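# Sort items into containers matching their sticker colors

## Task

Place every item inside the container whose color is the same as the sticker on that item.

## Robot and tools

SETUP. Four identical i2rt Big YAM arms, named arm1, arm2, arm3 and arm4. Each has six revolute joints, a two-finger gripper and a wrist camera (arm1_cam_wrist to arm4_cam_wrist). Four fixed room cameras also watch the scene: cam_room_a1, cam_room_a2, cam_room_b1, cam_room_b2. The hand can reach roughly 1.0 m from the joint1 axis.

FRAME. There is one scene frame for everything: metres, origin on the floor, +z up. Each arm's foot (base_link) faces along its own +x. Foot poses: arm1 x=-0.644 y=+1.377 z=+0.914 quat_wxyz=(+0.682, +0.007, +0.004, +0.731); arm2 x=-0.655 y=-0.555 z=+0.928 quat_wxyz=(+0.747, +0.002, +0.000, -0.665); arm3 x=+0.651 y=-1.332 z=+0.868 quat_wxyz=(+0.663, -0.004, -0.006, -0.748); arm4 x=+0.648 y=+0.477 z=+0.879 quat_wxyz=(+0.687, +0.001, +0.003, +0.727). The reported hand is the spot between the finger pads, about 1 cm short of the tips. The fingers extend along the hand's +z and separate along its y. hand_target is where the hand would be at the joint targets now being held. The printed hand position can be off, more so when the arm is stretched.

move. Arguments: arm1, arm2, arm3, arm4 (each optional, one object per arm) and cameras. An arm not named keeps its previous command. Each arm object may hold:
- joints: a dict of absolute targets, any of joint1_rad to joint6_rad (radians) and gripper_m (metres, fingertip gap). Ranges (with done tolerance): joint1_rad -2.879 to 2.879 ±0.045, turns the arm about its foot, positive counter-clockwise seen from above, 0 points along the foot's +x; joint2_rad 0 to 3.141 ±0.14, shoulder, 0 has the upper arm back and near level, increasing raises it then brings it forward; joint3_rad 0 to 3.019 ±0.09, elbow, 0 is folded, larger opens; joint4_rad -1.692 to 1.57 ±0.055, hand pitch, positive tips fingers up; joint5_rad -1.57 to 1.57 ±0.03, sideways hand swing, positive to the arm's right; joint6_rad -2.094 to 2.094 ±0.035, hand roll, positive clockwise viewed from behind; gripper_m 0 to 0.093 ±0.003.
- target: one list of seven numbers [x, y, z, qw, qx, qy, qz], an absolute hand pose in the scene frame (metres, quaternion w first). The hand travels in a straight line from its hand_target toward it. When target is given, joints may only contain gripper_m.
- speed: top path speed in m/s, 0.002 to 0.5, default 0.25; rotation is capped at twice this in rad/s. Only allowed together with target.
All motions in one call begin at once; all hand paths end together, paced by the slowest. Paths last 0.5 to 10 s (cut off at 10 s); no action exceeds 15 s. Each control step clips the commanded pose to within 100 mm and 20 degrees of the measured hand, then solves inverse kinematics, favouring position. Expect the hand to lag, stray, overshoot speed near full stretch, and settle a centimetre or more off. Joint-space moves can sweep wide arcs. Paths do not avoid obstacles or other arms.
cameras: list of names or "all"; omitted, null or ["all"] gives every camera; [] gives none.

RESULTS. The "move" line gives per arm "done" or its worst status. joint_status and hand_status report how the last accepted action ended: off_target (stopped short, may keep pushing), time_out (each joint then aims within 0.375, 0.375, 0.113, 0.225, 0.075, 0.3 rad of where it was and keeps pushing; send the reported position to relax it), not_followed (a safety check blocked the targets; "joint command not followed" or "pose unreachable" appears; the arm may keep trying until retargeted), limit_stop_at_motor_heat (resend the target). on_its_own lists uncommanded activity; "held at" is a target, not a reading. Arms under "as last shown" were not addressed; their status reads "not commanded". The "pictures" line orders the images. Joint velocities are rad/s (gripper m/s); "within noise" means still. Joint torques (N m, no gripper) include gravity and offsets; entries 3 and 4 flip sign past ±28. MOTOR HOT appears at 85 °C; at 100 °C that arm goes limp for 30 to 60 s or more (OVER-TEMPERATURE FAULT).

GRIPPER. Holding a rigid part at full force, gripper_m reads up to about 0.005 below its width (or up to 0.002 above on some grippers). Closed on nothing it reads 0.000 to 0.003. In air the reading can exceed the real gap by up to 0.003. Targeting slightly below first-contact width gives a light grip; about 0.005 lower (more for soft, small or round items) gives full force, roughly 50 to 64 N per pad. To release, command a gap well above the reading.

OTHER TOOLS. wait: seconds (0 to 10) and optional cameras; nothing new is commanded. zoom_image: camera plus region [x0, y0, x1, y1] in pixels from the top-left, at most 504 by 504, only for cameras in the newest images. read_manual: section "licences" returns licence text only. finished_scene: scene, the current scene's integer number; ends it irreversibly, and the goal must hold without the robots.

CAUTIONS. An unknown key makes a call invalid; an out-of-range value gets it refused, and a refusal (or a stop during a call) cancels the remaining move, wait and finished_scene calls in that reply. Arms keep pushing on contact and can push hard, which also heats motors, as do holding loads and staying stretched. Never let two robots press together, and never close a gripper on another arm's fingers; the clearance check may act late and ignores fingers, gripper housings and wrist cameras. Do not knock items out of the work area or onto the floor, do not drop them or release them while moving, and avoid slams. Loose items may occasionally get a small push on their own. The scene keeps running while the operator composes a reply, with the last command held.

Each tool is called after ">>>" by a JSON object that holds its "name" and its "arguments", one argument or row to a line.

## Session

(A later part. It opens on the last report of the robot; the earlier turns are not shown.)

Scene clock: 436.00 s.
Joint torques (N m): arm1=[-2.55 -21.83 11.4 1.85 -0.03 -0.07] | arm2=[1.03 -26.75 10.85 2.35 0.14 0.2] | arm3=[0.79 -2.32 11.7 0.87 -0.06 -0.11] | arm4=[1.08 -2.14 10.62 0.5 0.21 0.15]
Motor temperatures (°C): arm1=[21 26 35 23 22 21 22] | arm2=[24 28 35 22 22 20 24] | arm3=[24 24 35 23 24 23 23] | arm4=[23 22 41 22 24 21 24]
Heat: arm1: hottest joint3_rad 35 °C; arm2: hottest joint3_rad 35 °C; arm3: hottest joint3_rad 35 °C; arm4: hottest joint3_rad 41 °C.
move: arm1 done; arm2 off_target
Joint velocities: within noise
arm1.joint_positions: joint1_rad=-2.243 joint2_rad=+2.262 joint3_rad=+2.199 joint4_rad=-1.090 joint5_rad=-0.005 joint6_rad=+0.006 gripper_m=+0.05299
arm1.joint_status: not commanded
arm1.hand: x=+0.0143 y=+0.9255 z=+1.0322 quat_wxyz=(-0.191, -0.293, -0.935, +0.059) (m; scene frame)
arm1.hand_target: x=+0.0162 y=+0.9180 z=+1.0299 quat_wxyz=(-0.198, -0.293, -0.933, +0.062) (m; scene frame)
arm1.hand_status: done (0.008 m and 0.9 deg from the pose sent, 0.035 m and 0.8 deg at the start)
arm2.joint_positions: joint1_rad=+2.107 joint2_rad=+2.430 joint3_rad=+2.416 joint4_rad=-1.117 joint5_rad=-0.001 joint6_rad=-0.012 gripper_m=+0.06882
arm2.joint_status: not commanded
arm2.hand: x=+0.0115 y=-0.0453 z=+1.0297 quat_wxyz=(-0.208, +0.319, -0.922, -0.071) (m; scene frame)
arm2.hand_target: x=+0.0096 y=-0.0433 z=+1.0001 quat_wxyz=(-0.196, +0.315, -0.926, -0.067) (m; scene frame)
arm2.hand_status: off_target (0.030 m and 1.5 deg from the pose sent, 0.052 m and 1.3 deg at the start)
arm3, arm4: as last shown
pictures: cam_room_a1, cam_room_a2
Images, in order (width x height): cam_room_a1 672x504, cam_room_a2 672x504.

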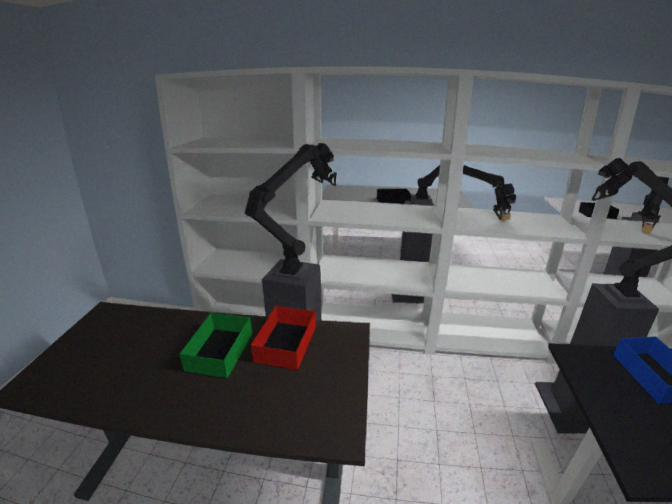

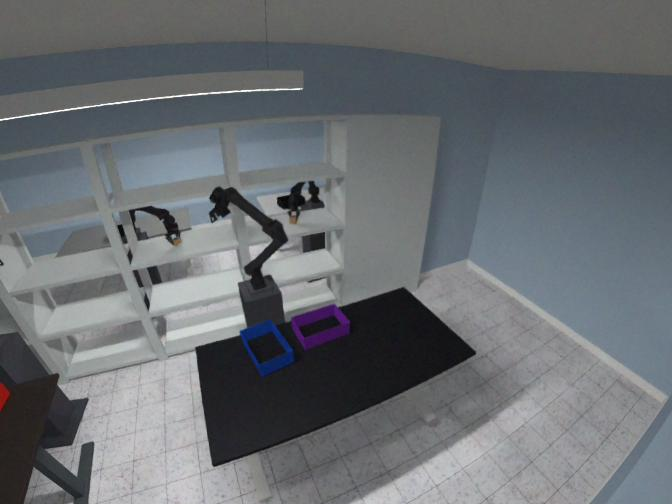

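>>> {"name": "move", "arguments": {
  "arm1": {"target": [0.0164, 0.918, 1.01, 0.1984, 0.2925, 0.9333, -0.0622], "speed": 0.06},
  "arm2": {"target": [0.0105, -0.0425, 0.985, 0.1968, -0.3152, 0.9259, 0.0670], "speed": 0.06},
  "cameras": ["cam_room_a1", "cam_room_a2"]
}}

>>> {"name": "zoom_image", "arguments": {
  "camera": "cam_room_a1",
  "region": [440, 140, 672, 260]
}}

>>> {"name": "zoom_image", "arguments": {
  "camera": "cam_room_a2",
  "region": [110, 150, 350, 270]
}}

Scene clock: 442.73 s.
Joint torques (N m): arm1=[-3.02 -20.66 10.58 1.85 -0.06 -0.05] | arm2=[0.91 -26.11 10.74 2.41 0.14 0.19] | arm3=[0.67 -2.32 11.67 0.88 -0.06 -0.11] | arm4=[1.55 -1.79 10.58 0.61 0.17 0.14]
Motor temperatures (°C): arm1=[21 26 35 23 22 21 22] | arm2=[24 29 34 22 22 20 24] | arm3=[24 24 35 23 24 23 23] | arm4=[23 22 41 22 24 21 24]
Heat: arm1: hottest joint3_rad 35 °C; arm2: hottest joint3_rad 34 °C; arm3: hottest joint3_rad 35 °C; arm4: hottest joint3_rad 41 °C.
move: arm1 off_target; arm2 off_target
Joint velocities: within noise
arm1.joint_positions: joint1_rad=-2.243 joint2_rad=+2.262 joint3_rad=+2.170 joint4_rad=-1.044 joint5_rad=-0.006 joint6_rad=+0.006 gripper_m=+0.05300
arm1.joint_status: not commanded
arm1.hand: x=+0.0167 y=+0.9239 z=+1.0229 quat_wxyz=(-0.199, -0.292, -0.933, +0.062) (m; scene frame)
arm1.hand_target: x=+0.0160 y=+0.9181 z=+1.0100 quat_wxyz=(-0.198, -0.293, -0.933, +0.062) (m; scene frame)
arm1.hand_status: off_target (0.014 m and 0.1 deg from the pose sent, 0.024 m and 0.9 deg at the start)
arm2.joint_positions: joint1_rad=+2.107 joint2_rad=+2.430 joint3_rad=+2.386 joint4_rad=-1.081 joint5_rad=-0.001 joint6_rad=-0.012 gripper_m=+0.06882
arm2.joint_status: not commanded
arm2.hand: x=+0.0122 y=-0.0447 z=+1.0188 quat_wxyz=(-0.211, +0.318, -0.921, -0.072) (m; scene frame)
arm2.hand_target: x=+0.0095 y=-0.0434 z=+0.9855 quat_wxyz=(-0.197, +0.315, -0.926, -0.067) (m; scene frame)
arm2.hand_status: off_target (0.034 m and 1.8 deg from the pose sent, 0.045 m and 1.5 deg at the start)
arm3, arm4: as last shown
pictures: cam_room_a1, cam_room_a2
Images, in order (width x height): cam_room_a1 672x504, cam_room_a2 672x504.

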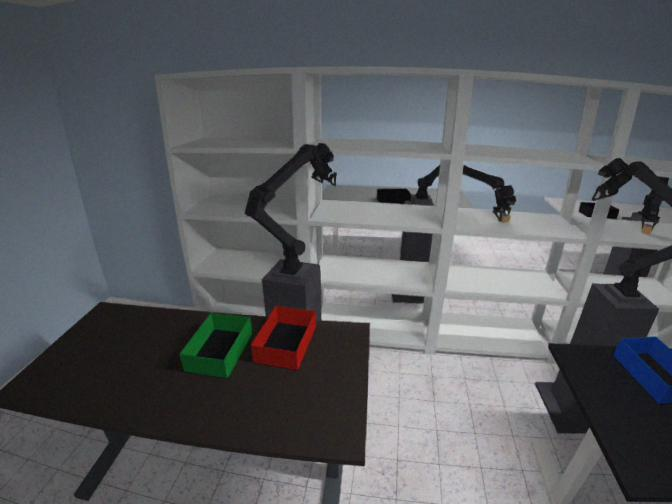

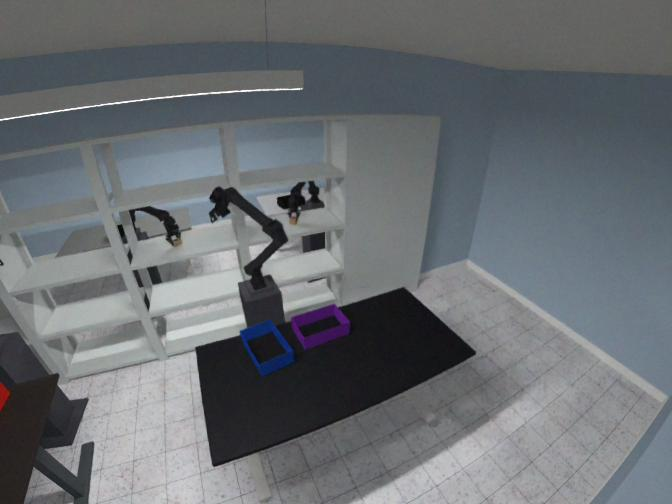

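Scaled by 2.172.

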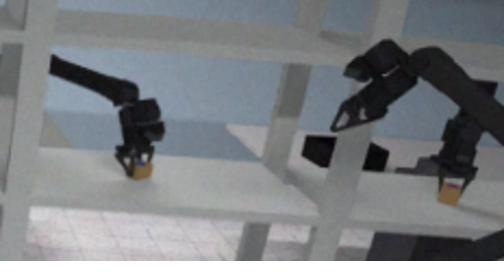

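Scaled by 2.100.

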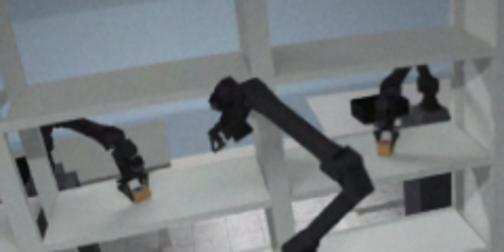

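>>> {"name": "move", "arguments": {
  "arm1": {"target": [0.0164, 0.918, 0.995, 0.1984, 0.2925, 0.9333, -0.0622], "speed": 0.06},
  "arm2": {"target": [0.0105, -0.0425, 0.970, 0.1968, -0.3152, 0.9259, 0.0670], "speed": 0.06},
  "cameras": ["arm1_cam_wrist", "arm2_cam_wrist", "cam_room_a1", "cam_room_a2"]
}}

>>> {"name": "zoom_image", "arguments": {
  "camera": "cam_room_a1",
  "region": [440, 140, 672, 260]
}}

>>> {"name": "zoom_image", "arguments": {
  "camera": "cam_room_a2",
  "region": [110, 150, 350, 270]
}}

Scene clock: 450.33 s.
Joint torques (N m): arm1=[-2.49 -19.9 9.26 1.98 -0.1 -0.02] | arm2=[0.85 -25.82 9.92 2.43 0.11 0.19] | arm3=[0.62 -2.14 11.67 0.88 -0.07 -0.11] | arm4=[1.32 -2.02 10.61 0.66 0.18 0.14]
Motor temperatures (°C): arm1=[21 26 36 23 22 21 22] | arm2=[24 29 34 22 22 20 25] | arm3=[24 24 35 23 24 23 23] | arm4=[23 22 42 22 24 21 24]
Heat: arm1: hottest joint3_rad 36 °C; arm2: hottest joint3_rad 34 °C; arm3: hottest joint3_rad 35 °C; arm4: hottest joint3_rad 42 °C.
move: arm1 off_target; arm2 off_target
Joint velocities: within noise
arm1.joint_positions: joint1_rad=-2.243 joint2_rad=+2.262 joint3_rad=+2.159 joint4_rad=-1.011 joint5_rad=-0.005 joint6_rad=+0.006 gripper_m=+0.05300
arm1.joint_status: not commanded
arm1.hand: x=+0.0203 y=+0.9212 z=+1.0212 quat_wxyz=(-0.209, -0.291, -0.931, +0.065) (m; scene frame)
arm1.hand_target: x=+0.0157 y=+0.9184 z=+0.9953 quat_wxyz=(-0.198, -0.293, -0.933, +0.062) (m; scene frame)
arm1.hand_status: off_target (0.027 m and 1.3 deg from the pose sent, 0.029 m and 0.1 deg at the start)
arm2.joint_positions: joint1_rad=+2.107 joint2_rad=+2.430 joint3_rad=+2.367 joint4_rad=-1.047 joint5_rad=-0.001 joint6_rad=-0.011 gripper_m=+0.06882
arm2.joint_status: not commanded
arm2.hand: x=+0.0146 y=-0.0431 z=+1.0131 quat_wxyz=(-0.218, +0.318, -0.920, -0.074) (m; scene frame)
arm2.hand_target: x=+0.0091 y=-0.0438 z=+0.9707 quat_wxyz=(-0.197, +0.315, -0.926, -0.067) (m; scene frame)
arm2.hand_status: off_target (0.043 m and 2.6 deg from the pose sent, 0.049 m and 1.8 deg at the start)
arm3, arm4: as last shown
pictures: arm1_cam_wrist, arm2_cam_wrist, cam_room_a1, cam_room_a2
Images, in order (width x height): arm1_cam_wrist 672x504, arm2_cam_wrist 672x504, cam_room_a1 672x504, cam_room_a2 672x504.

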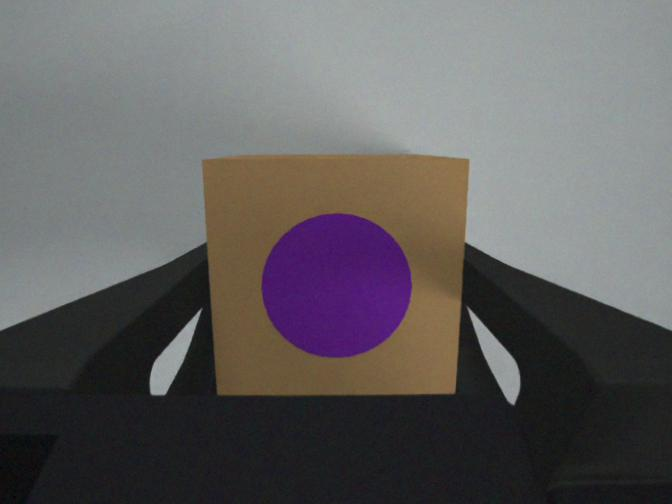

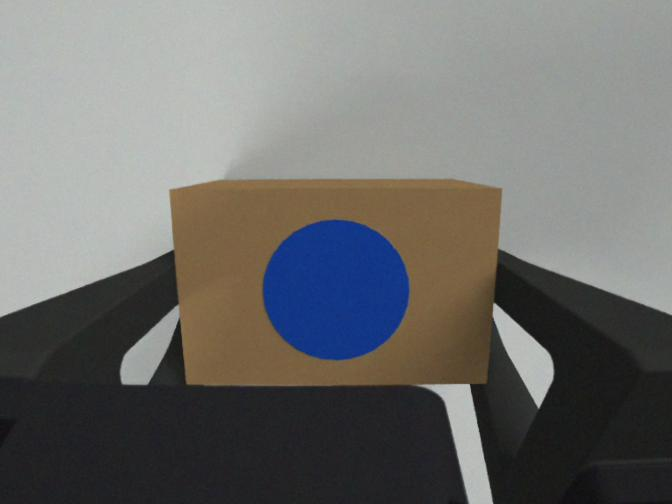

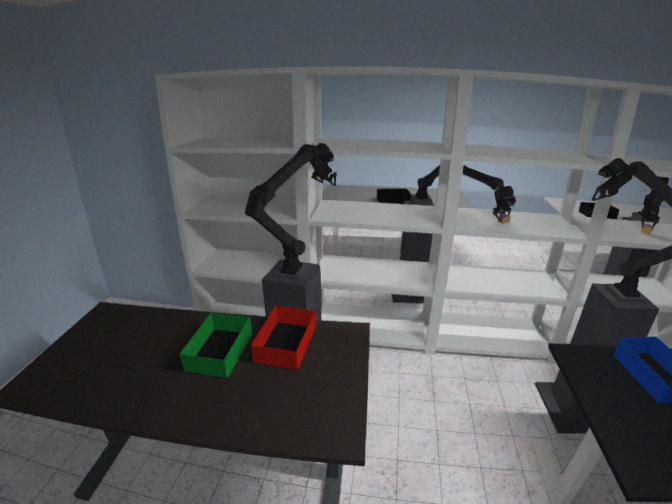

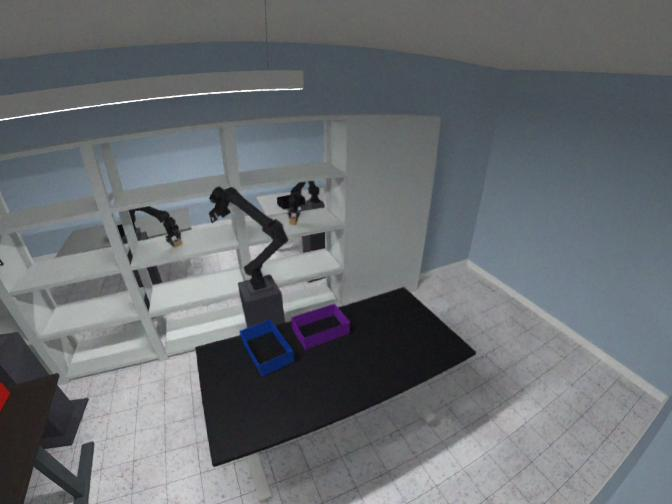

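Scaled by 2.172.

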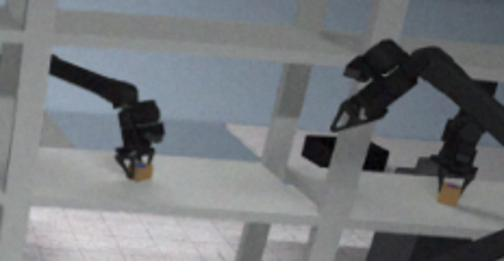

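Scaled by 2.100.

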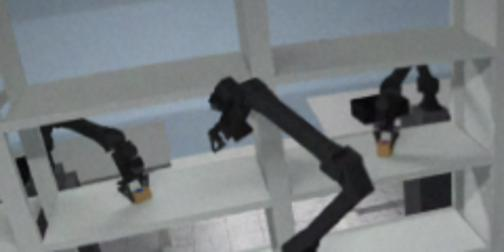

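>>> {"name": "move", "arguments": {
  "arm1": {"joints": {"gripper_m": 0.08}},
  "arm2": {"joints": {"gripper_m": 0.092}},
  "cameras": ["arm1_cam_wrist", "arm2_cam_wrist", "cam_room_a1", "cam_room_a2"]
}}

Scene clock: 456.47 s.
Joint torques (N m): arm1=[-2.08 -20.84 11.32 1.63 -0.01 -0.02] | arm2=[1.03 -25.76 10.24 2.21 -0.01 0.17] | arm3=[0.62 -2.14 11.69 0.88 -0.07 -0.12] | arm4=[1.14 -1.9 10.54 0.72 0.17 0.17]
Motor temperatures (°C): arm1=[21 26 35 23 22 21 23] | arm2=[24 30 34 22 22 20 25] | arm3=[24 24 35 23 24 23 23] | arm4=[23 22 42 22 24 21 24]
Heat: arm1: hottest joint3_rad 35 °C; arm2: hottest joint3_rad 34 °C; arm3: hottest joint3_rad 35 °C; arm4: hottest joint3_rad 42 °C.
move: arm1 done; arm2 done
Joint velocities: within noise
arm1.joint_positions: joint1_rad=-2.243 joint2_rad=+2.271 joint3_rad=+2.134 joint4_rad=-1.006 joint5_rad=-0.006 joint6_rad=+0.007 gripper_m=+0.07996
arm1.joint_status: all done
arm1.hand: x=+0.0153 y=+0.9244 z=+1.0032 quat_wxyz=(-0.196, -0.293, -0.934, +0.061) (m; scene frame)
arm1.hand_target: x=+0.0157 y=+0.9184 z=+0.9953 quat_wxyz=(-0.198, -0.293, -0.933, +0.062) (m; scene frame)
arm1.hand_status: not commanded
arm2.joint_positions: joint1_rad=+2.107 joint2_rad=+2.430 joint3_rad=+2.363 joint4_rad=-1.043 joint5_rad=+0.002 joint6_rad=-0.010 gripper_m=+0.09192
arm2.joint_status: all done
arm2.hand: x=+0.0151 y=-0.0437 z=+1.0118 quat_wxyz=(-0.219, +0.317, -0.920, -0.072) (m; scene frame)
arm2.hand_target: x=+0.0090 y=-0.0437 z=+0.9707 quat_wxyz=(-0.197, +0.315, -0.926, -0.067) (m; scene frame)
arm2.hand_status: not commanded
arm3, arm4: as last shown
pictures: arm1_cam_wrist, arm2_cam_wrist, cam_room_a1, cam_room_a2
Images, in order (width x height): arm1_cam_wrist 672x504, arm2_cam_wrist 672x504, cam_room_a1 672x504, cam_room_a2 672x504.

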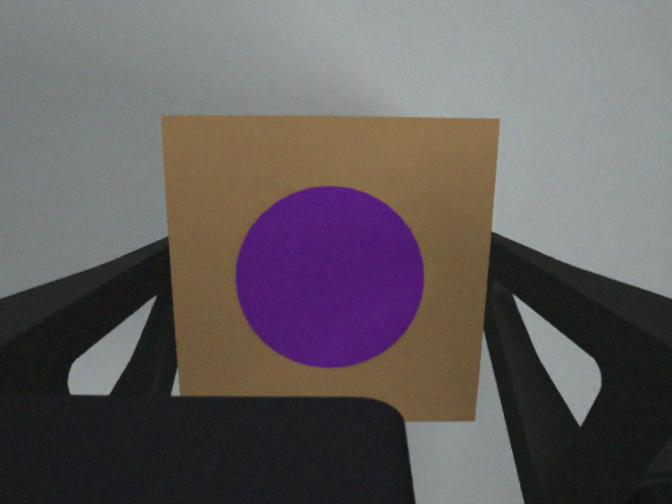

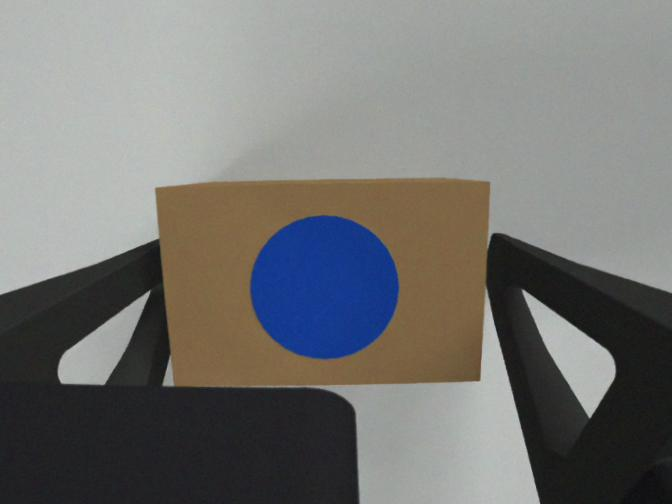

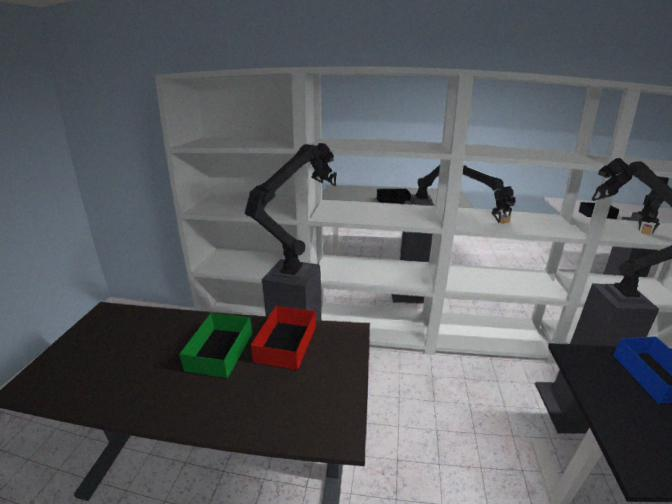

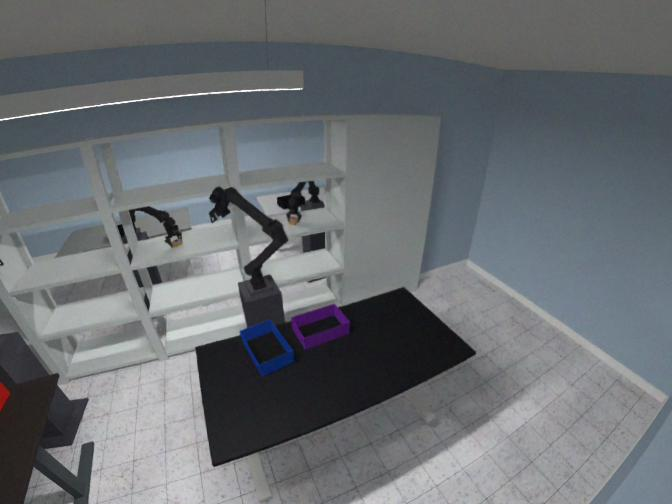

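>>> {"name": "move", "arguments": {
  "arm1": {"target": [0.0157, 0.9184, 1.085, 0.1984, 0.2925, 0.9333, -0.0622], "speed": 0.2},
  "arm2": {"target": [0.0095, -0.0434, 1.06, 0.1968, -0.3152, 0.9259, 0.0670], "speed": 0.2},
  "arm3": {"joints": {"joint1_rad": -1.99, "joint2_rad": 0.967, "joint3_rad": 0.186, "joint4_rad": 1.281}},
  "cameras": ["arm1_cam_wrist", "arm2_cam_wrist", "arm3_cam_wrist"]
}}

Scene clock: 496.00 s.
Joint torques (N m): arm1=[-2.9 -23.3 16.24 0.7 0.05 -0.02] | arm2=[1.08 -26.52 16.47 1.05 -0.03 0.14] | arm3=[0.73 -3.66 6.82 1.98 -0.09 -0.11] | arm4=[1.14 -1.73 10.56 0.65 0.2 0.14]
Motor temperatures (°C): arm1=[21 29 36 23 22 21 22] | arm2=[24 31 34 22 22 20 23] | arm3=[24 24 35 23 24 23 23] | arm4=[23 21 42 22 24 21 24]
Heat: arm1: hottest joint3_rad 36 °C; arm2: hottest joint3_rad 34 °C; arm3: hottest joint3_rad 35 °C; arm4: hottest joint3_rad 42 °C.
move: arm1 off_target; arm2 done; arm3 done
Joint velocities: within noise
arm1.joint_positions: joint1_rad=-2.243 joint2_rad=+2.271 joint3_rad=+2.264 joint4_rad=-1.191 joint5_rad=-0.006 joint6_rad=+0.007 gripper_m=+0.07996
arm1.joint_status: not commanded
arm1.hand: x=+0.0085 y=+0.9294 z=+1.0473 quat_wxyz=(-0.170, -0.295, -0.939, +0.053) (m; scene frame)
arm1.hand_target: x=+0.0140 y=+0.9194 z=+1.0850 quat_wxyz=(-0.199, -0.293, -0.933, +0.063) (m; scene frame)
arm1.hand_status: off_target (0.040 m and 3.5 deg from the pose sent, 0.082 m and 0.3 deg at the start)
arm2.joint_positions: joint1_rad=+2.107 joint2_rad=+2.430 joint3_rad=+2.503 joint4_rad=-1.238 joint5_rad=+0.002 joint6_rad=-0.007 gripper_m=+0.09192
arm2.joint_status: not commanded
arm2.hand: x=+0.0051 y=-0.0514 z=+1.0594 quat_wxyz=(-0.193, +0.317, -0.926, -0.064) (m; scene frame)
arm2.hand_target: x=+0.0090 y=-0.0438 z=+1.0599 quat_wxyz=(-0.198, +0.315, -0.926, -0.067) (m; scene frame)
arm2.hand_status: done (0.009 m and 0.6 deg from the pose sent, 0.048 m and 2.7 deg at the start)
arm3.joint_positions: joint1_rad=-1.981 joint2_rad=+0.974 joint3_rad=+0.188 joint4_rad=+1.265 joint5_rad=+0.002 joint6_rad=+0.006 gripper_m=+0.09402
arm3.joint_status: all done
arm3.hand: x=+0.3460 y=-1.1475 z=+1.1896 quat_wxyz=(+0.219, -0.502, +0.144, +0.824) (m; scene frame)
arm3.hand_target: x=+0.3506 y=-1.1467 z=+1.1945 quat_wxyz=(+0.226, -0.494, +0.142, +0.828) (m; scene frame)
arm3.hand_status: not commanded
arm4: as last shown
pictures: arm1_cam_wrist, arm2_cam_wrist, arm3_cam_wrist
Images, in order (width x height): arm1_cam_wrist 672x504, arm2_cam_wrist 672x504, arm3_cam_wrist 672x504.

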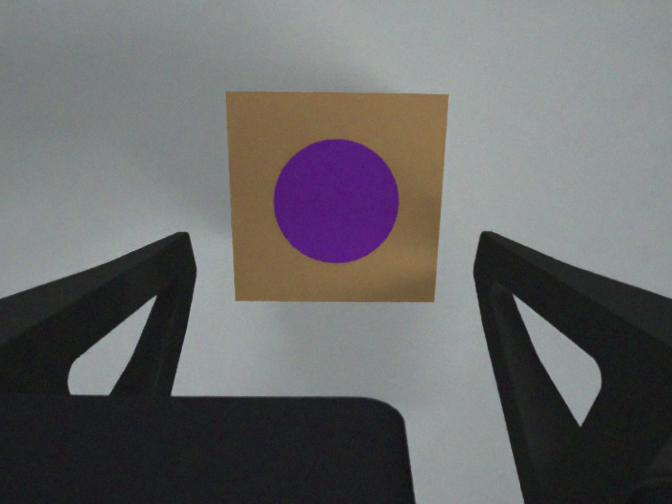

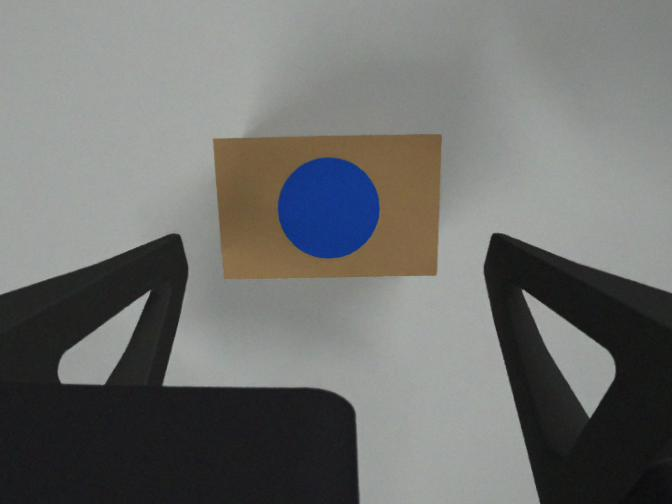

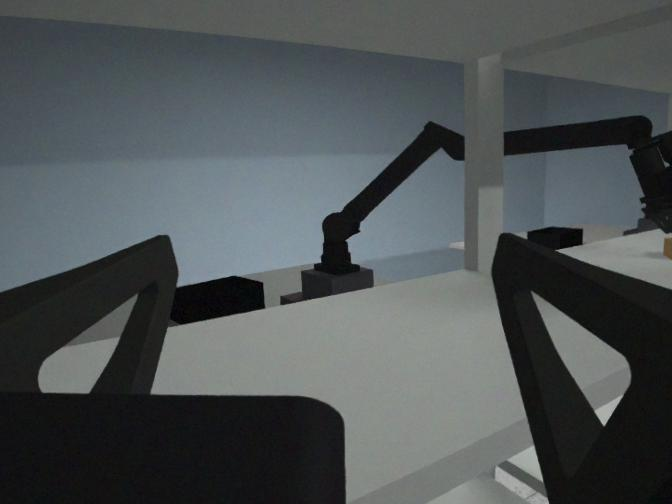

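>>> {"name": "move", "arguments": {
  "arm1": {"target": [-0.299, 1.137, 1.09, 0.1984, 0.2925, 0.9333, -0.0622], "speed": 0.4},
  "arm2": {"target": [-0.322, -0.299, 1.09, 0.1968, -0.3152, 0.9259, 0.0670], "speed": 0.4},
  "arm4": {"joints": {"joint1_rad": 2.201, "joint2_rad": 1.177, "joint3_rad": 1.0125, "joint4_rad": -0.97, "joint5_rad": 0, "joint6_rad": 0}},
  "cameras": ["arm4_cam_wrist", "cam_room_a1", "cam_room_a2"]
}}

>>> {"name": "move", "arguments": {
  "arm4": {"target": [0.06, 0.0, 1.10, -0.0727, -0.9196, -0.328, 0.2038], "speed": 0.3},
  "cameras": ["arm4_cam_wrist", "cam_room_a1", "cam_room_a2"]
}}

Scene clock: 524.07 s.
Joint torques (N m): arm1=[-2.32 -6.01 11.51 1.01 -0.04 -0.02] | arm2=[1.14 -9.11 10.59 1.36 0.01 0.15] | arm3=[0.67 -3.55 6.82 1.99 -0.09 -0.11] | arm4=[1.44 -9.76 10.65 1.28 0.17 0.18]
Motor temperatures (°C): arm1=[21 30 40 23 22 21 22] | arm2=[24 32 39 22 22 20 23] | arm3=[24 24 31 23 24 23 23] | arm4=[23 22 42 22 24 21 24]
Heat: arm1: hottest joint3_rad 40 °C; arm2: hottest joint3_rad 39 °C; arm3: hottest joint3_rad 31 °C; arm4: hottest joint3_rad 42 °C.
move: arm1 done; arm2 off_target; arm4 done
Joint velocities: within noise
arm1.joint_positions: joint1_rad=-2.243 joint2_rad=+1.191 joint3_rad=+0.916 joint4_rad=-0.862 joint5_rad=-0.007 joint6_rad=+0.004 gripper_m=+0.07996
arm1.joint_status: not commanded
arm1.hand: x=-0.2985 y=+1.1417 z=+1.0884 quat_wxyz=(-0.199, -0.291, -0.934, +0.061) (m; scene frame)
arm1.hand_target: x=-0.2990 y=+1.1370 z=+1.0900 quat_wxyz=(-0.198, -0.293, -0.933, +0.062) (m; scene frame)
arm1.hand_status: done (0.005 m and 0.2 deg from the pose sent, 0.373 m and 3.5 deg at the start)
arm2.joint_positions: joint1_rad=+2.107 joint2_rad=+1.221 joint3_rad=+0.909 joint4_rad=-0.815 joint5_rad=+0.002 joint6_rad=-0.007 gripper_m=+0.09192
arm2.joint_status: not commanded
arm2.hand: x=-0.3174 y=-0.2982 z=+1.1000 quat_wxyz=(-0.210, +0.316, -0.923, -0.070) (m; scene frame)
arm2.hand_target: x=-0.3221 y=-0.2992 z=+1.0901 quat_wxyz=(-0.197, +0.315, -0.926, -0.067) (m; scene frame)
arm2.hand_status: off_target (0.011 m and 1.7 deg from the pose sent, 0.411 m and 0.6 deg at the start)
arm3: as last shown
arm3.joint_positions: joint1_rad=-1.981 joint2_rad=+0.974 joint3_rad=+0.188 joint4_rad=+1.266 joint5_rad=+0.002 joint6_rad=+0.006 gripper_m=+0.09402
arm3.hand: x=+0.3461 y=-1.1475 z=+1.1898 quat_wxyz=(+0.219, -0.502, +0.144, +0.824) (m; scene frame)
arm4.joint_positions: joint1_rad=+2.192 joint2_rad=+1.183 joint3_rad=+0.987 joint4_rad=-0.985 joint5_rad=-0.002 joint6_rad=-0.011 gripper_m=+0.09407
arm4.joint_status: all done
arm4.hand: x=+0.3297 y=+0.2213 z=+1.0865 quat_wxyz=(+0.065, +0.923, +0.331, -0.185) (m; scene frame)
arm4.hand_target: x=+0.3239 y=+0.2123 z=+1.1024 quat_wxyz=(+0.074, +0.919, +0.328, -0.206) (m; scene frame)
arm4.hand_status: not commanded
pictures: arm4_cam_wrist, cam_room_a1, cam_room_a2
Images, in order (width x height): arm4_cam_wrist 672x504, cam_room_a1 672x504, cam_room_a2 672x504.

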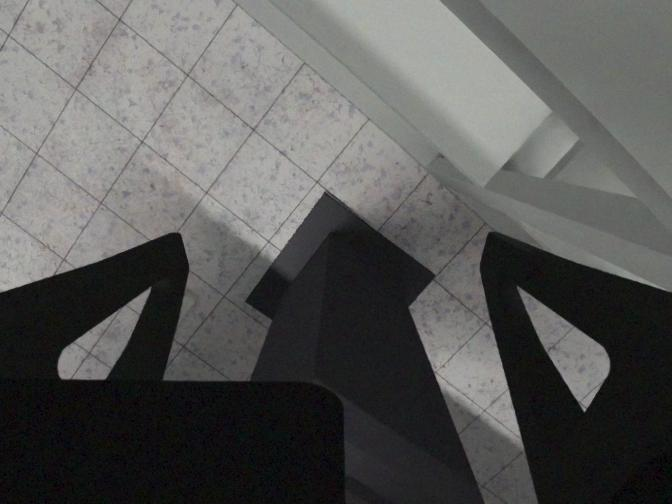

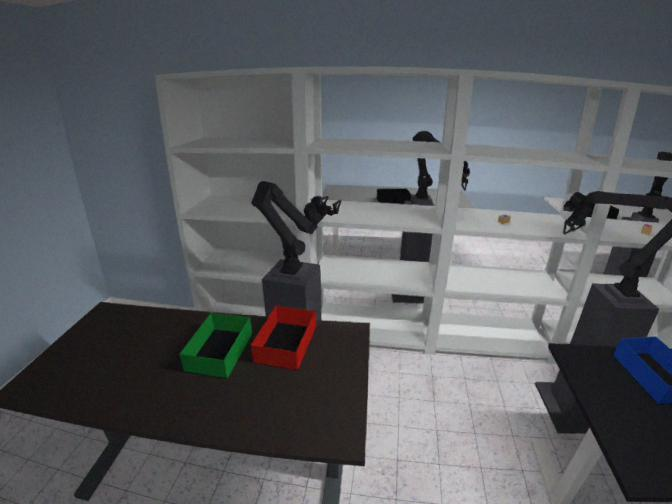

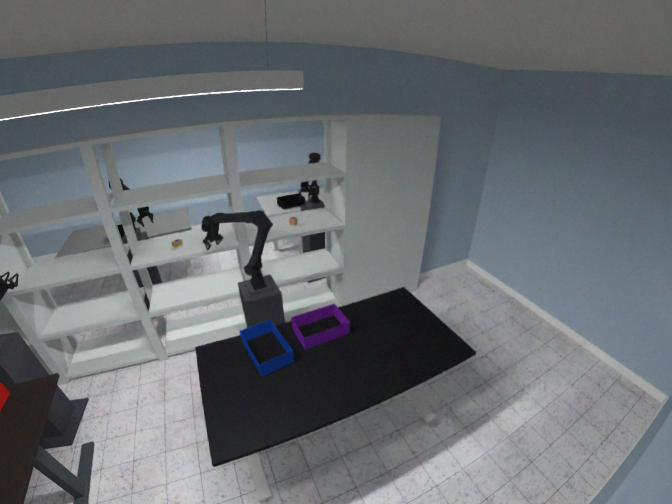

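Scene clock: 526.13 s.
Joint torques (N m): arm1=[-2.73 -6.12 11.28 1.05 -0.04 -0.05] | arm2=[1.2 -9.35 10.65 1.33 0.01 0.14] | arm3=[0.67 -3.55 6.82 1.96 -0.09 -0.11] | arm4=[1.08 -23 13 0.28 0.11 0.11]
Motor temperatures (°C): arm1=[21 30 39 23 22 21 22] | arm2=[24 31 39 22 22 20 23] | arm3=[24 24 31 23 24 23 23] | arm4=[23 22 42 22 24 21 24]
Heat: arm1: hottest joint3_rad 39 °C; arm2: hottest joint3_rad 39 °C; arm3: hottest joint3_rad 31 °C; arm4: hottest joint3_rad 42 °C.
move: arm4 off_target
Joint velocities: within noise
arm1, arm2, arm3: as last shown
arm4.joint_positions: joint1_rad=+2.192 joint2_rad=+2.081 joint3_rad=+2.099 joint4_rad=-1.175 joint5_rad=-0.002 joint6_rad=-0.011 gripper_m=+0.09407
arm4.joint_status: not commanded
arm4.hand: x=+0.0670 y=+0.0099 z=+1.0929 quat_wxyz=(+0.069, +0.921, +0.330, -0.196) (m; scene frame)
arm4.hand_target: x=+0.0606 y=+0.0004 z=+1.0998 quat_wxyz=(+0.073, +0.919, +0.328, -0.204) (m; scene frame)
arm4.hand_status: off_target (0.014 m and 1.0 deg from the pose sent, 0.349 m and 2.3 deg at the start)
pictures: arm4_cam_wrist, cam_room_a1, cam_room_a2
Images, in order (width x height): arm4_cam_wrist 672x504, cam_room_a1 672x504, cam_room_a2 672x504.

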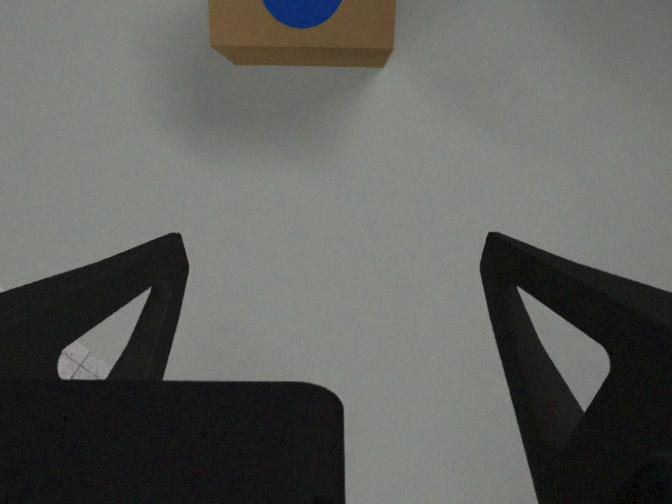

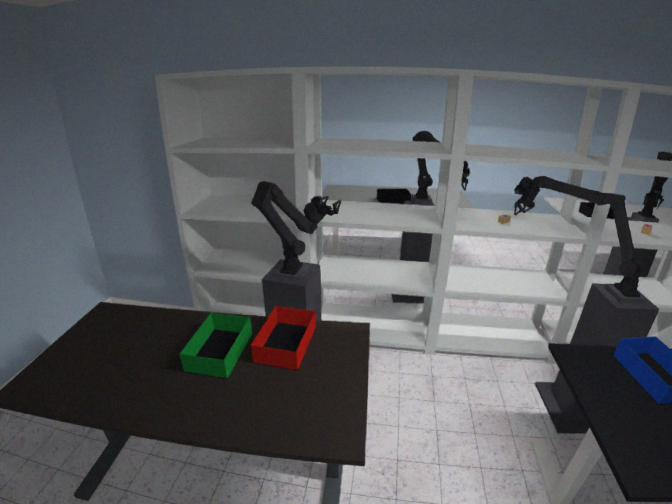

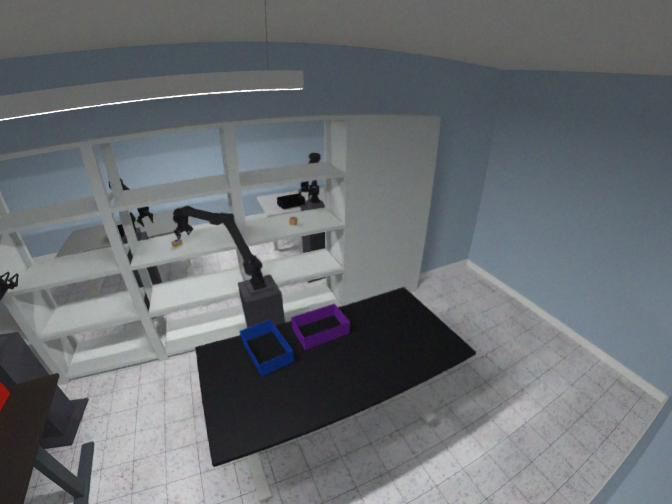

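>>> {"name": "move", "arguments": {
  "arm4": {"target": [0.0106, -0.065, 1.085, -0.0727, -0.9196, -0.328, 0.2038], "speed": 0.25},
  "cameras": ["arm4_cam_wrist"]
}}

Scene clock: 540.07 s.
Joint torques (N m): arm1=[-2.2 -5.83 11.7 0.9 -0.02 -0.02] | arm2=[1.08 -9.29 10.62 1.35 0.01 0.16] | arm3=[0.73 -3.55 6.8 1.96 -0.09 -0.11] | arm4=[1.08 -25.7 11.84 0.36 0.21 0.15]
Motor temperatures (°C): arm1=[21 29 37 23 22 21 22] | arm2=[23 30 37 22 22 20 23] | arm3=[24 24 30 23 24 23 23] | arm4=[23 23 44 22 24 21 24]
Heat: arm1: hottest joint3_rad 37 °C; arm2: hottest joint3_rad 37 °C; arm3: hottest joint3_rad 30 °C; arm4: hottest joint3_rad 44 °C.
move: arm4 off_target
Joint velocities: within noise
arm1, arm2, arm3: as last shown
arm4.joint_positions: joint1_rad=+2.219 joint2_rad=+2.514 joint3_rad=+2.883 joint4_rad=-1.486 joint5_rad=+0.006 joint6_rad=+0.006 gripper_m=+0.09407
arm4.joint_status: not commanded
arm4.hand: x=+0.0141 y=-0.0600 z=+1.0982 quat_wxyz=(+0.076, +0.915, +0.333, -0.214) (m; scene frame)
arm4.hand_target: x=+0.0115 y=-0.0642 z=+1.0846 quat_wxyz=(+0.075, +0.918, +0.327, -0.211) (m; scene frame)
arm4.hand_status: off_target (0.015 m and 1.5 deg from the pose sent, 0.094 m and 1.0 deg at the start; a joint's target at an end of its range on 12 of 46 steps)
pictures: arm4_cam_wrist
Images, in order (width x height): arm4_cam_wrist 672x504.

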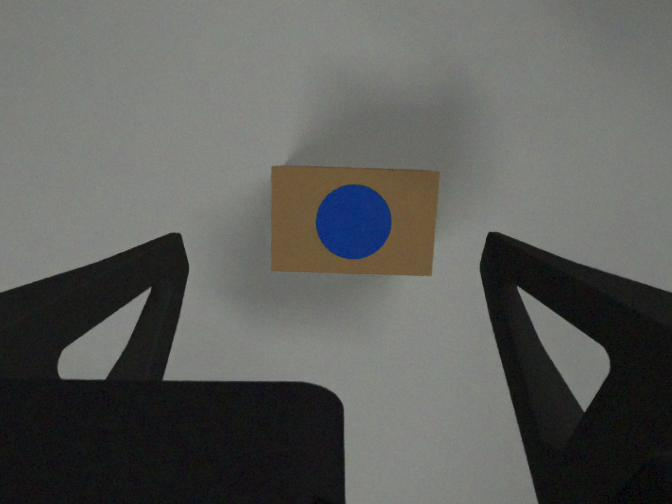

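>>> {"name": "move", "arguments": {
  "arm4": {"target": [0.0075, -0.0575, 1.018, -0.0727, -0.9196, -0.328, 0.2038], "speed": 0.15},
  "cameras": ["arm4_cam_wrist"]
}}

Scene clock: 547.23 s.
Joint torques (N m): arm1=[-3.02 -6.01 11.51 0.95 -0.07 -0.01] | arm2=[1.14 -9.23 10.61 1.33 0.01 0.15] | arm3=[0.62 -3.55 6.83 1.99 -0.08 -0.12] | arm4=[0.09 -28.92 8.75 1.22 -0.01 0.08]
Motor temperatures (°C): arm1=[21 28 37 23 21 21 22] | arm2=[23 29 37 22 22 20 23] | arm3=[24 24 30 24 24 23 23] | arm4=[23 24 43 22 24 21 24]
Heat: arm1: hottest joint3_rad 37 °C; arm2: hottest joint3_rad 37 °C; arm3: hottest joint3_rad 30 °C; arm4: hottest joint3_rad 43 °C.
move: arm4 done
Joint velocities: within noise
arm1, arm2, arm3: as last shown
arm4.joint_positions: joint1_rad=+2.219 joint2_rad=+2.422 joint3_rad=+2.503 joint4_rad=-1.232 joint5_rad=+0.007 joint6_rad=+0.006 gripper_m=+0.09403
arm4.joint_status: not commanded
arm4.hand: x=+0.0134 y=-0.0600 z=+1.0193 quat_wxyz=(+0.070, +0.919, +0.334, -0.199) (m; scene frame)
arm4.hand_target: x=+0.0077 y=-0.0575 z=+1.0179 quat_wxyz=(+0.073, +0.920, +0.328, -0.204) (m; scene frame)
arm4.hand_status: done (0.007 m and 0.9 deg from the pose sent, 0.081 m and 1.5 deg at the start)
pictures: arm4_cam_wrist
Images, in order (width x height): arm4_cam_wrist 672x504.

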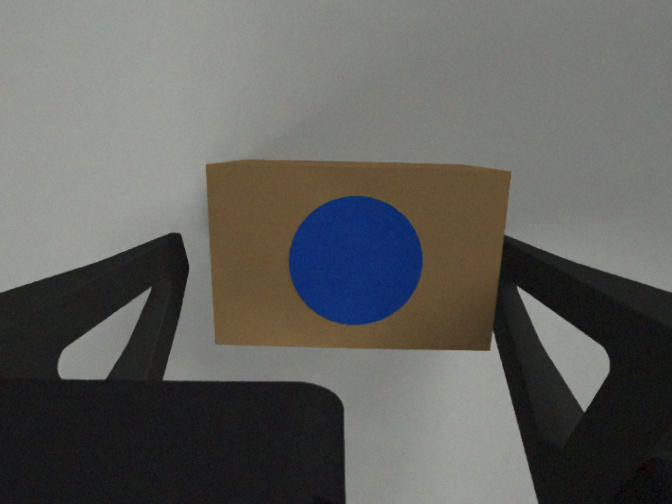

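>>> {"name": "move", "arguments": {
  "arm4": {"joints": {"gripper_m": 0.06}},
  "arm2": {"joints": {"joint1_rad": -1.69, "joint2_rad": 1.119, "joint3_rad": 1.228, "joint4_rad": -1.009}},
  "cameras": ["arm4_cam_wrist", "arm2_cam_wrist"]
}}

Scene clock: 554.77 s.
Joint torques (N m): arm1=[-2.9 -5.54 11.47 1.07 -0.06 -0.08] | arm2=[0.91 -10.87 12.77 1.43 -0.16 0.18] | arm3=[0.73 -3.6 6.8 2 -0.09 -0.11] | arm4=[0.67 -28.92 8.84 1.21 0 0.09]
Motor temperatures (°C): arm1=[21 28 36 23 21 21 22] | arm2=[24 28 36 22 23 20 23] | arm3=[24 24 30 24 24 23 23] | arm4=[23 25 43 22 24 21 25]
Heat: arm1: hottest joint3_rad 36 °C; arm2: hottest joint3_rad 36 °C; arm3: hottest joint3_rad 30 °C; arm4: hottest joint3_rad 43 °C.
move: arm2 done; arm4 off_target
Joint velocities: within noise
arm1, arm3: as last shown
arm2.joint_positions: joint1_rad=-1.692 joint2_rad=+1.131 joint3_rad=+1.221 joint4_rad=-0.995 joint5_rad=+0.005 joint6_rad=-0.011 gripper_m=+0.09205
arm2.joint_status: all done
arm2.hand: x=-1.1100 y=-0.5530 z=+1.2704 quat_wxyz=(+0.007, -0.945, -0.003, +0.326) (m; scene frame)
arm2.hand_target: x=-1.1060 y=-0.5545 z=+1.2772 quat_wxyz=(+0.003, -0.945, +0.002, +0.328) (m; scene frame)
arm2.hand_status: not commanded
arm4.joint_positions: joint1_rad=+2.219 joint2_rad=+2.422 joint3_rad=+2.503 joint4_rad=-1.232 joint5_rad=+0.007 joint6_rad=+0.006 gripper_m=+0.06914
arm4.joint_status: gripper_m off_target (ended at +0.06917, target +0.06000)
arm4.hand: x=+0.0134 y=-0.0599 z=+1.0193 quat_wxyz=(+0.070, +0.919, +0.334, -0.199) (m; scene frame)
arm4.hand_target: x=+0.0077 y=-0.0575 z=+1.0179 quat_wxyz=(+0.073, +0.920, +0.328, -0.204) (m; scene frame)
arm4.hand_status: not commanded
pictures: arm2_cam_wrist, arm4_cam_wrist
Images, in order (width x height): arm2_cam_wrist 672x504, arm4_cam_wrist 672x504.

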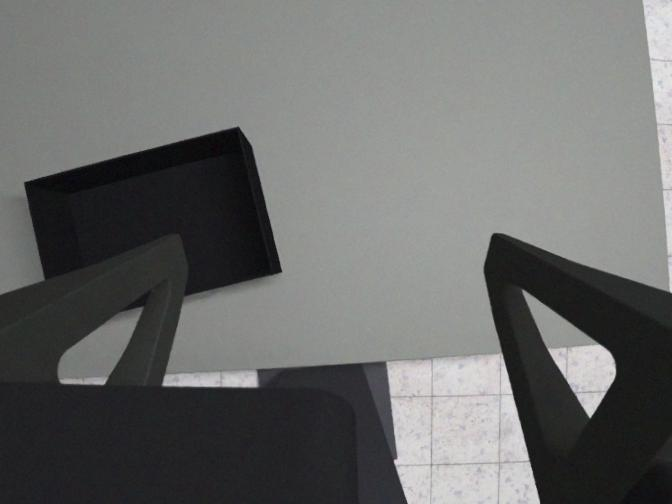

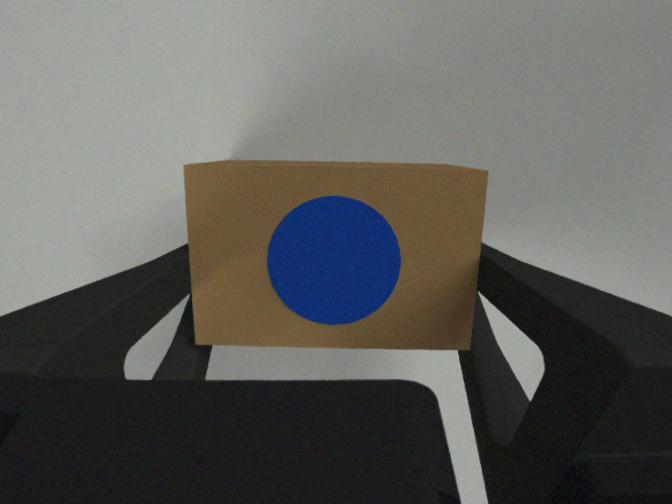

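>>> {"name": "move", "arguments": {
  "arm4": {"target": [0.416, 0.287, 1.10, -0.0727, -0.9196, -0.328, 0.2038], "speed": 0.35},
  "cameras": ["arm4_cam_wrist"]
}}

>>> {"name": "move", "arguments": {
  "arm4": {"joints": {"joint1_rad": -1.791, "joint5_rad": 0, "joint6_rad": 0}},
  "cameras": ["arm4_cam_wrist", "cam_room_a2"]
}}

Scene clock: 578.83 s.
Joint torques (N m): arm1=[-2.08 -5.77 11.67 1.13 -0.01 -0.01] | arm2=[0.97 -10.81 12.79 1.46 -0.16 0.19] | arm3=[0.62 -3.6 6.82 1.99 -0.09 -0.11] | arm4=[0.15 -2.26 9.14 0.44 -0.04 0]
Motor temperatures (°C): arm1=[21 27 36 23 21 21 22] | arm2=[24 27 35 22 22 20 23] | arm3=[24 24 29 24 24 23 23] | arm4=[22 28 41 22 24 21 26]
Heat: arm1: hottest joint3_rad 36 °C; arm2: hottest joint3_rad 35 °C; arm3: hottest joint3_rad 29 °C; arm4: hottest joint3_rad 41 °C.
move: arm4 done
Joint velocities: within noise
arm1, arm2, arm3: as last shown
arm2.hand: x=-1.1099 y=-0.5530 z=+1.2704 quat_wxyz=(+0.007, -0.945, -0.003, +0.326) (m; scene frame)
arm2.hand_target: x=-1.1060 y=-0.5545 z=+1.2771 quat_wxyz=(+0.003, -0.945, +0.002, +0.328) (m; scene frame)
arm4.joint_positions: joint1_rad=+2.213 joint2_rad=+0.820 joint3_rad=+0.796 joint4_rad=-1.095 joint5_rad=+0.005 joint6_rad=+0.006 gripper_m=+0.06915
arm4.joint_status: not commanded
arm4.hand: x=+0.4166 y=+0.2845 z=+1.1043 quat_wxyz=(+0.076, +0.916, +0.330, -0.214) (m; scene frame)
arm4.hand_target: x=+0.4160 y=+0.2870 z=+1.1001 quat_wxyz=(+0.073, +0.920, +0.328, -0.204) (m; scene frame)
arm4.hand_status: done (0.005 m and 1.3 deg from the pose sent, 0.538 m and 0.9 deg at the start)
pictures: arm4_cam_wrist
Images, in order (width x height): arm4_cam_wrist 672x504.

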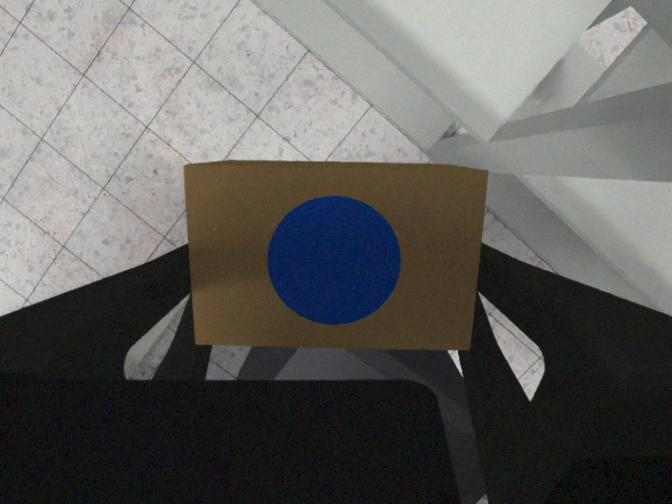

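Scene clock: 581.47 s.
Joint torques (N m): arm1=[-2.55 -5.48 11.63 1.07 -0.06 -0.03] | arm2=[0.85 -10.81 12.79 1.43 -0.16 0.2] | arm3=[0.62 -3.49 6.82 1.99 -0.08 -0.11] | arm4=[0.62 -3.19 9.11 0.35 -0.01 -0.01]
Motor temperatures (°C): arm1=[21 27 35 23 21 21 22] | arm2=[24 27 35 22 22 20 23] | arm3=[24 24 29 24 24 23 23] | arm4=[22 27 40 22 24 21 26]
Heat: arm1: hottest joint3_rad 35 °C; arm2: hottest joint3_rad 35 °C; arm3: hottest joint3_rad 29 °C; arm4: hottest joint3_rad 40 °C.
move: arm4 done
Joint velocities: within noise
arm1, arm2, arm3: as last shown
arm4.joint_positions: joint1_rad=-1.788 joint2_rad=+0.828 joint3_rad=+0.796 joint4_rad=-1.095 joint5_rad=+0.003 joint6_rad=+0.006 gripper_m=+0.06915
arm4.joint_status: all done
arm4.hand: x=+0.9480 y=+0.4284 z=+1.0992 quat_wxyz=(-0.217, -0.081, -0.972, +0.021) (m; scene frame)
arm4.hand_target: x=+0.9460 y=+0.4285 z=+1.0971 quat_wxyz=(-0.211, -0.080, -0.974, +0.019) (m; scene frame)
arm4.hand_status: not commanded
pictures: arm4_cam_wrist, cam_room_a2
Images, in order (width x height): arm4_cam_wrist 672x504, cam_room_a2 672x504.

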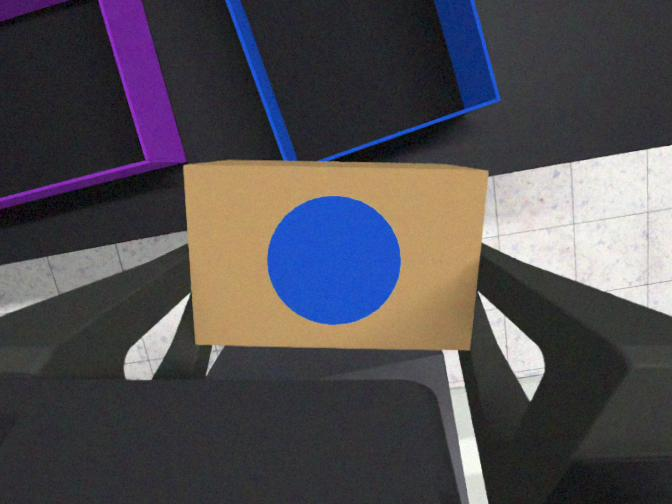

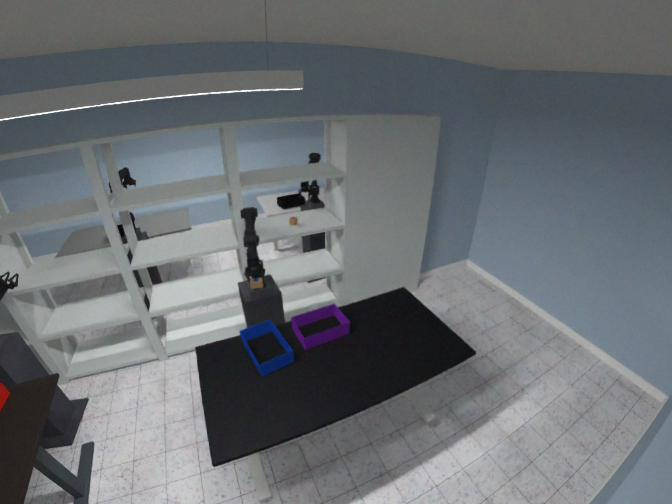

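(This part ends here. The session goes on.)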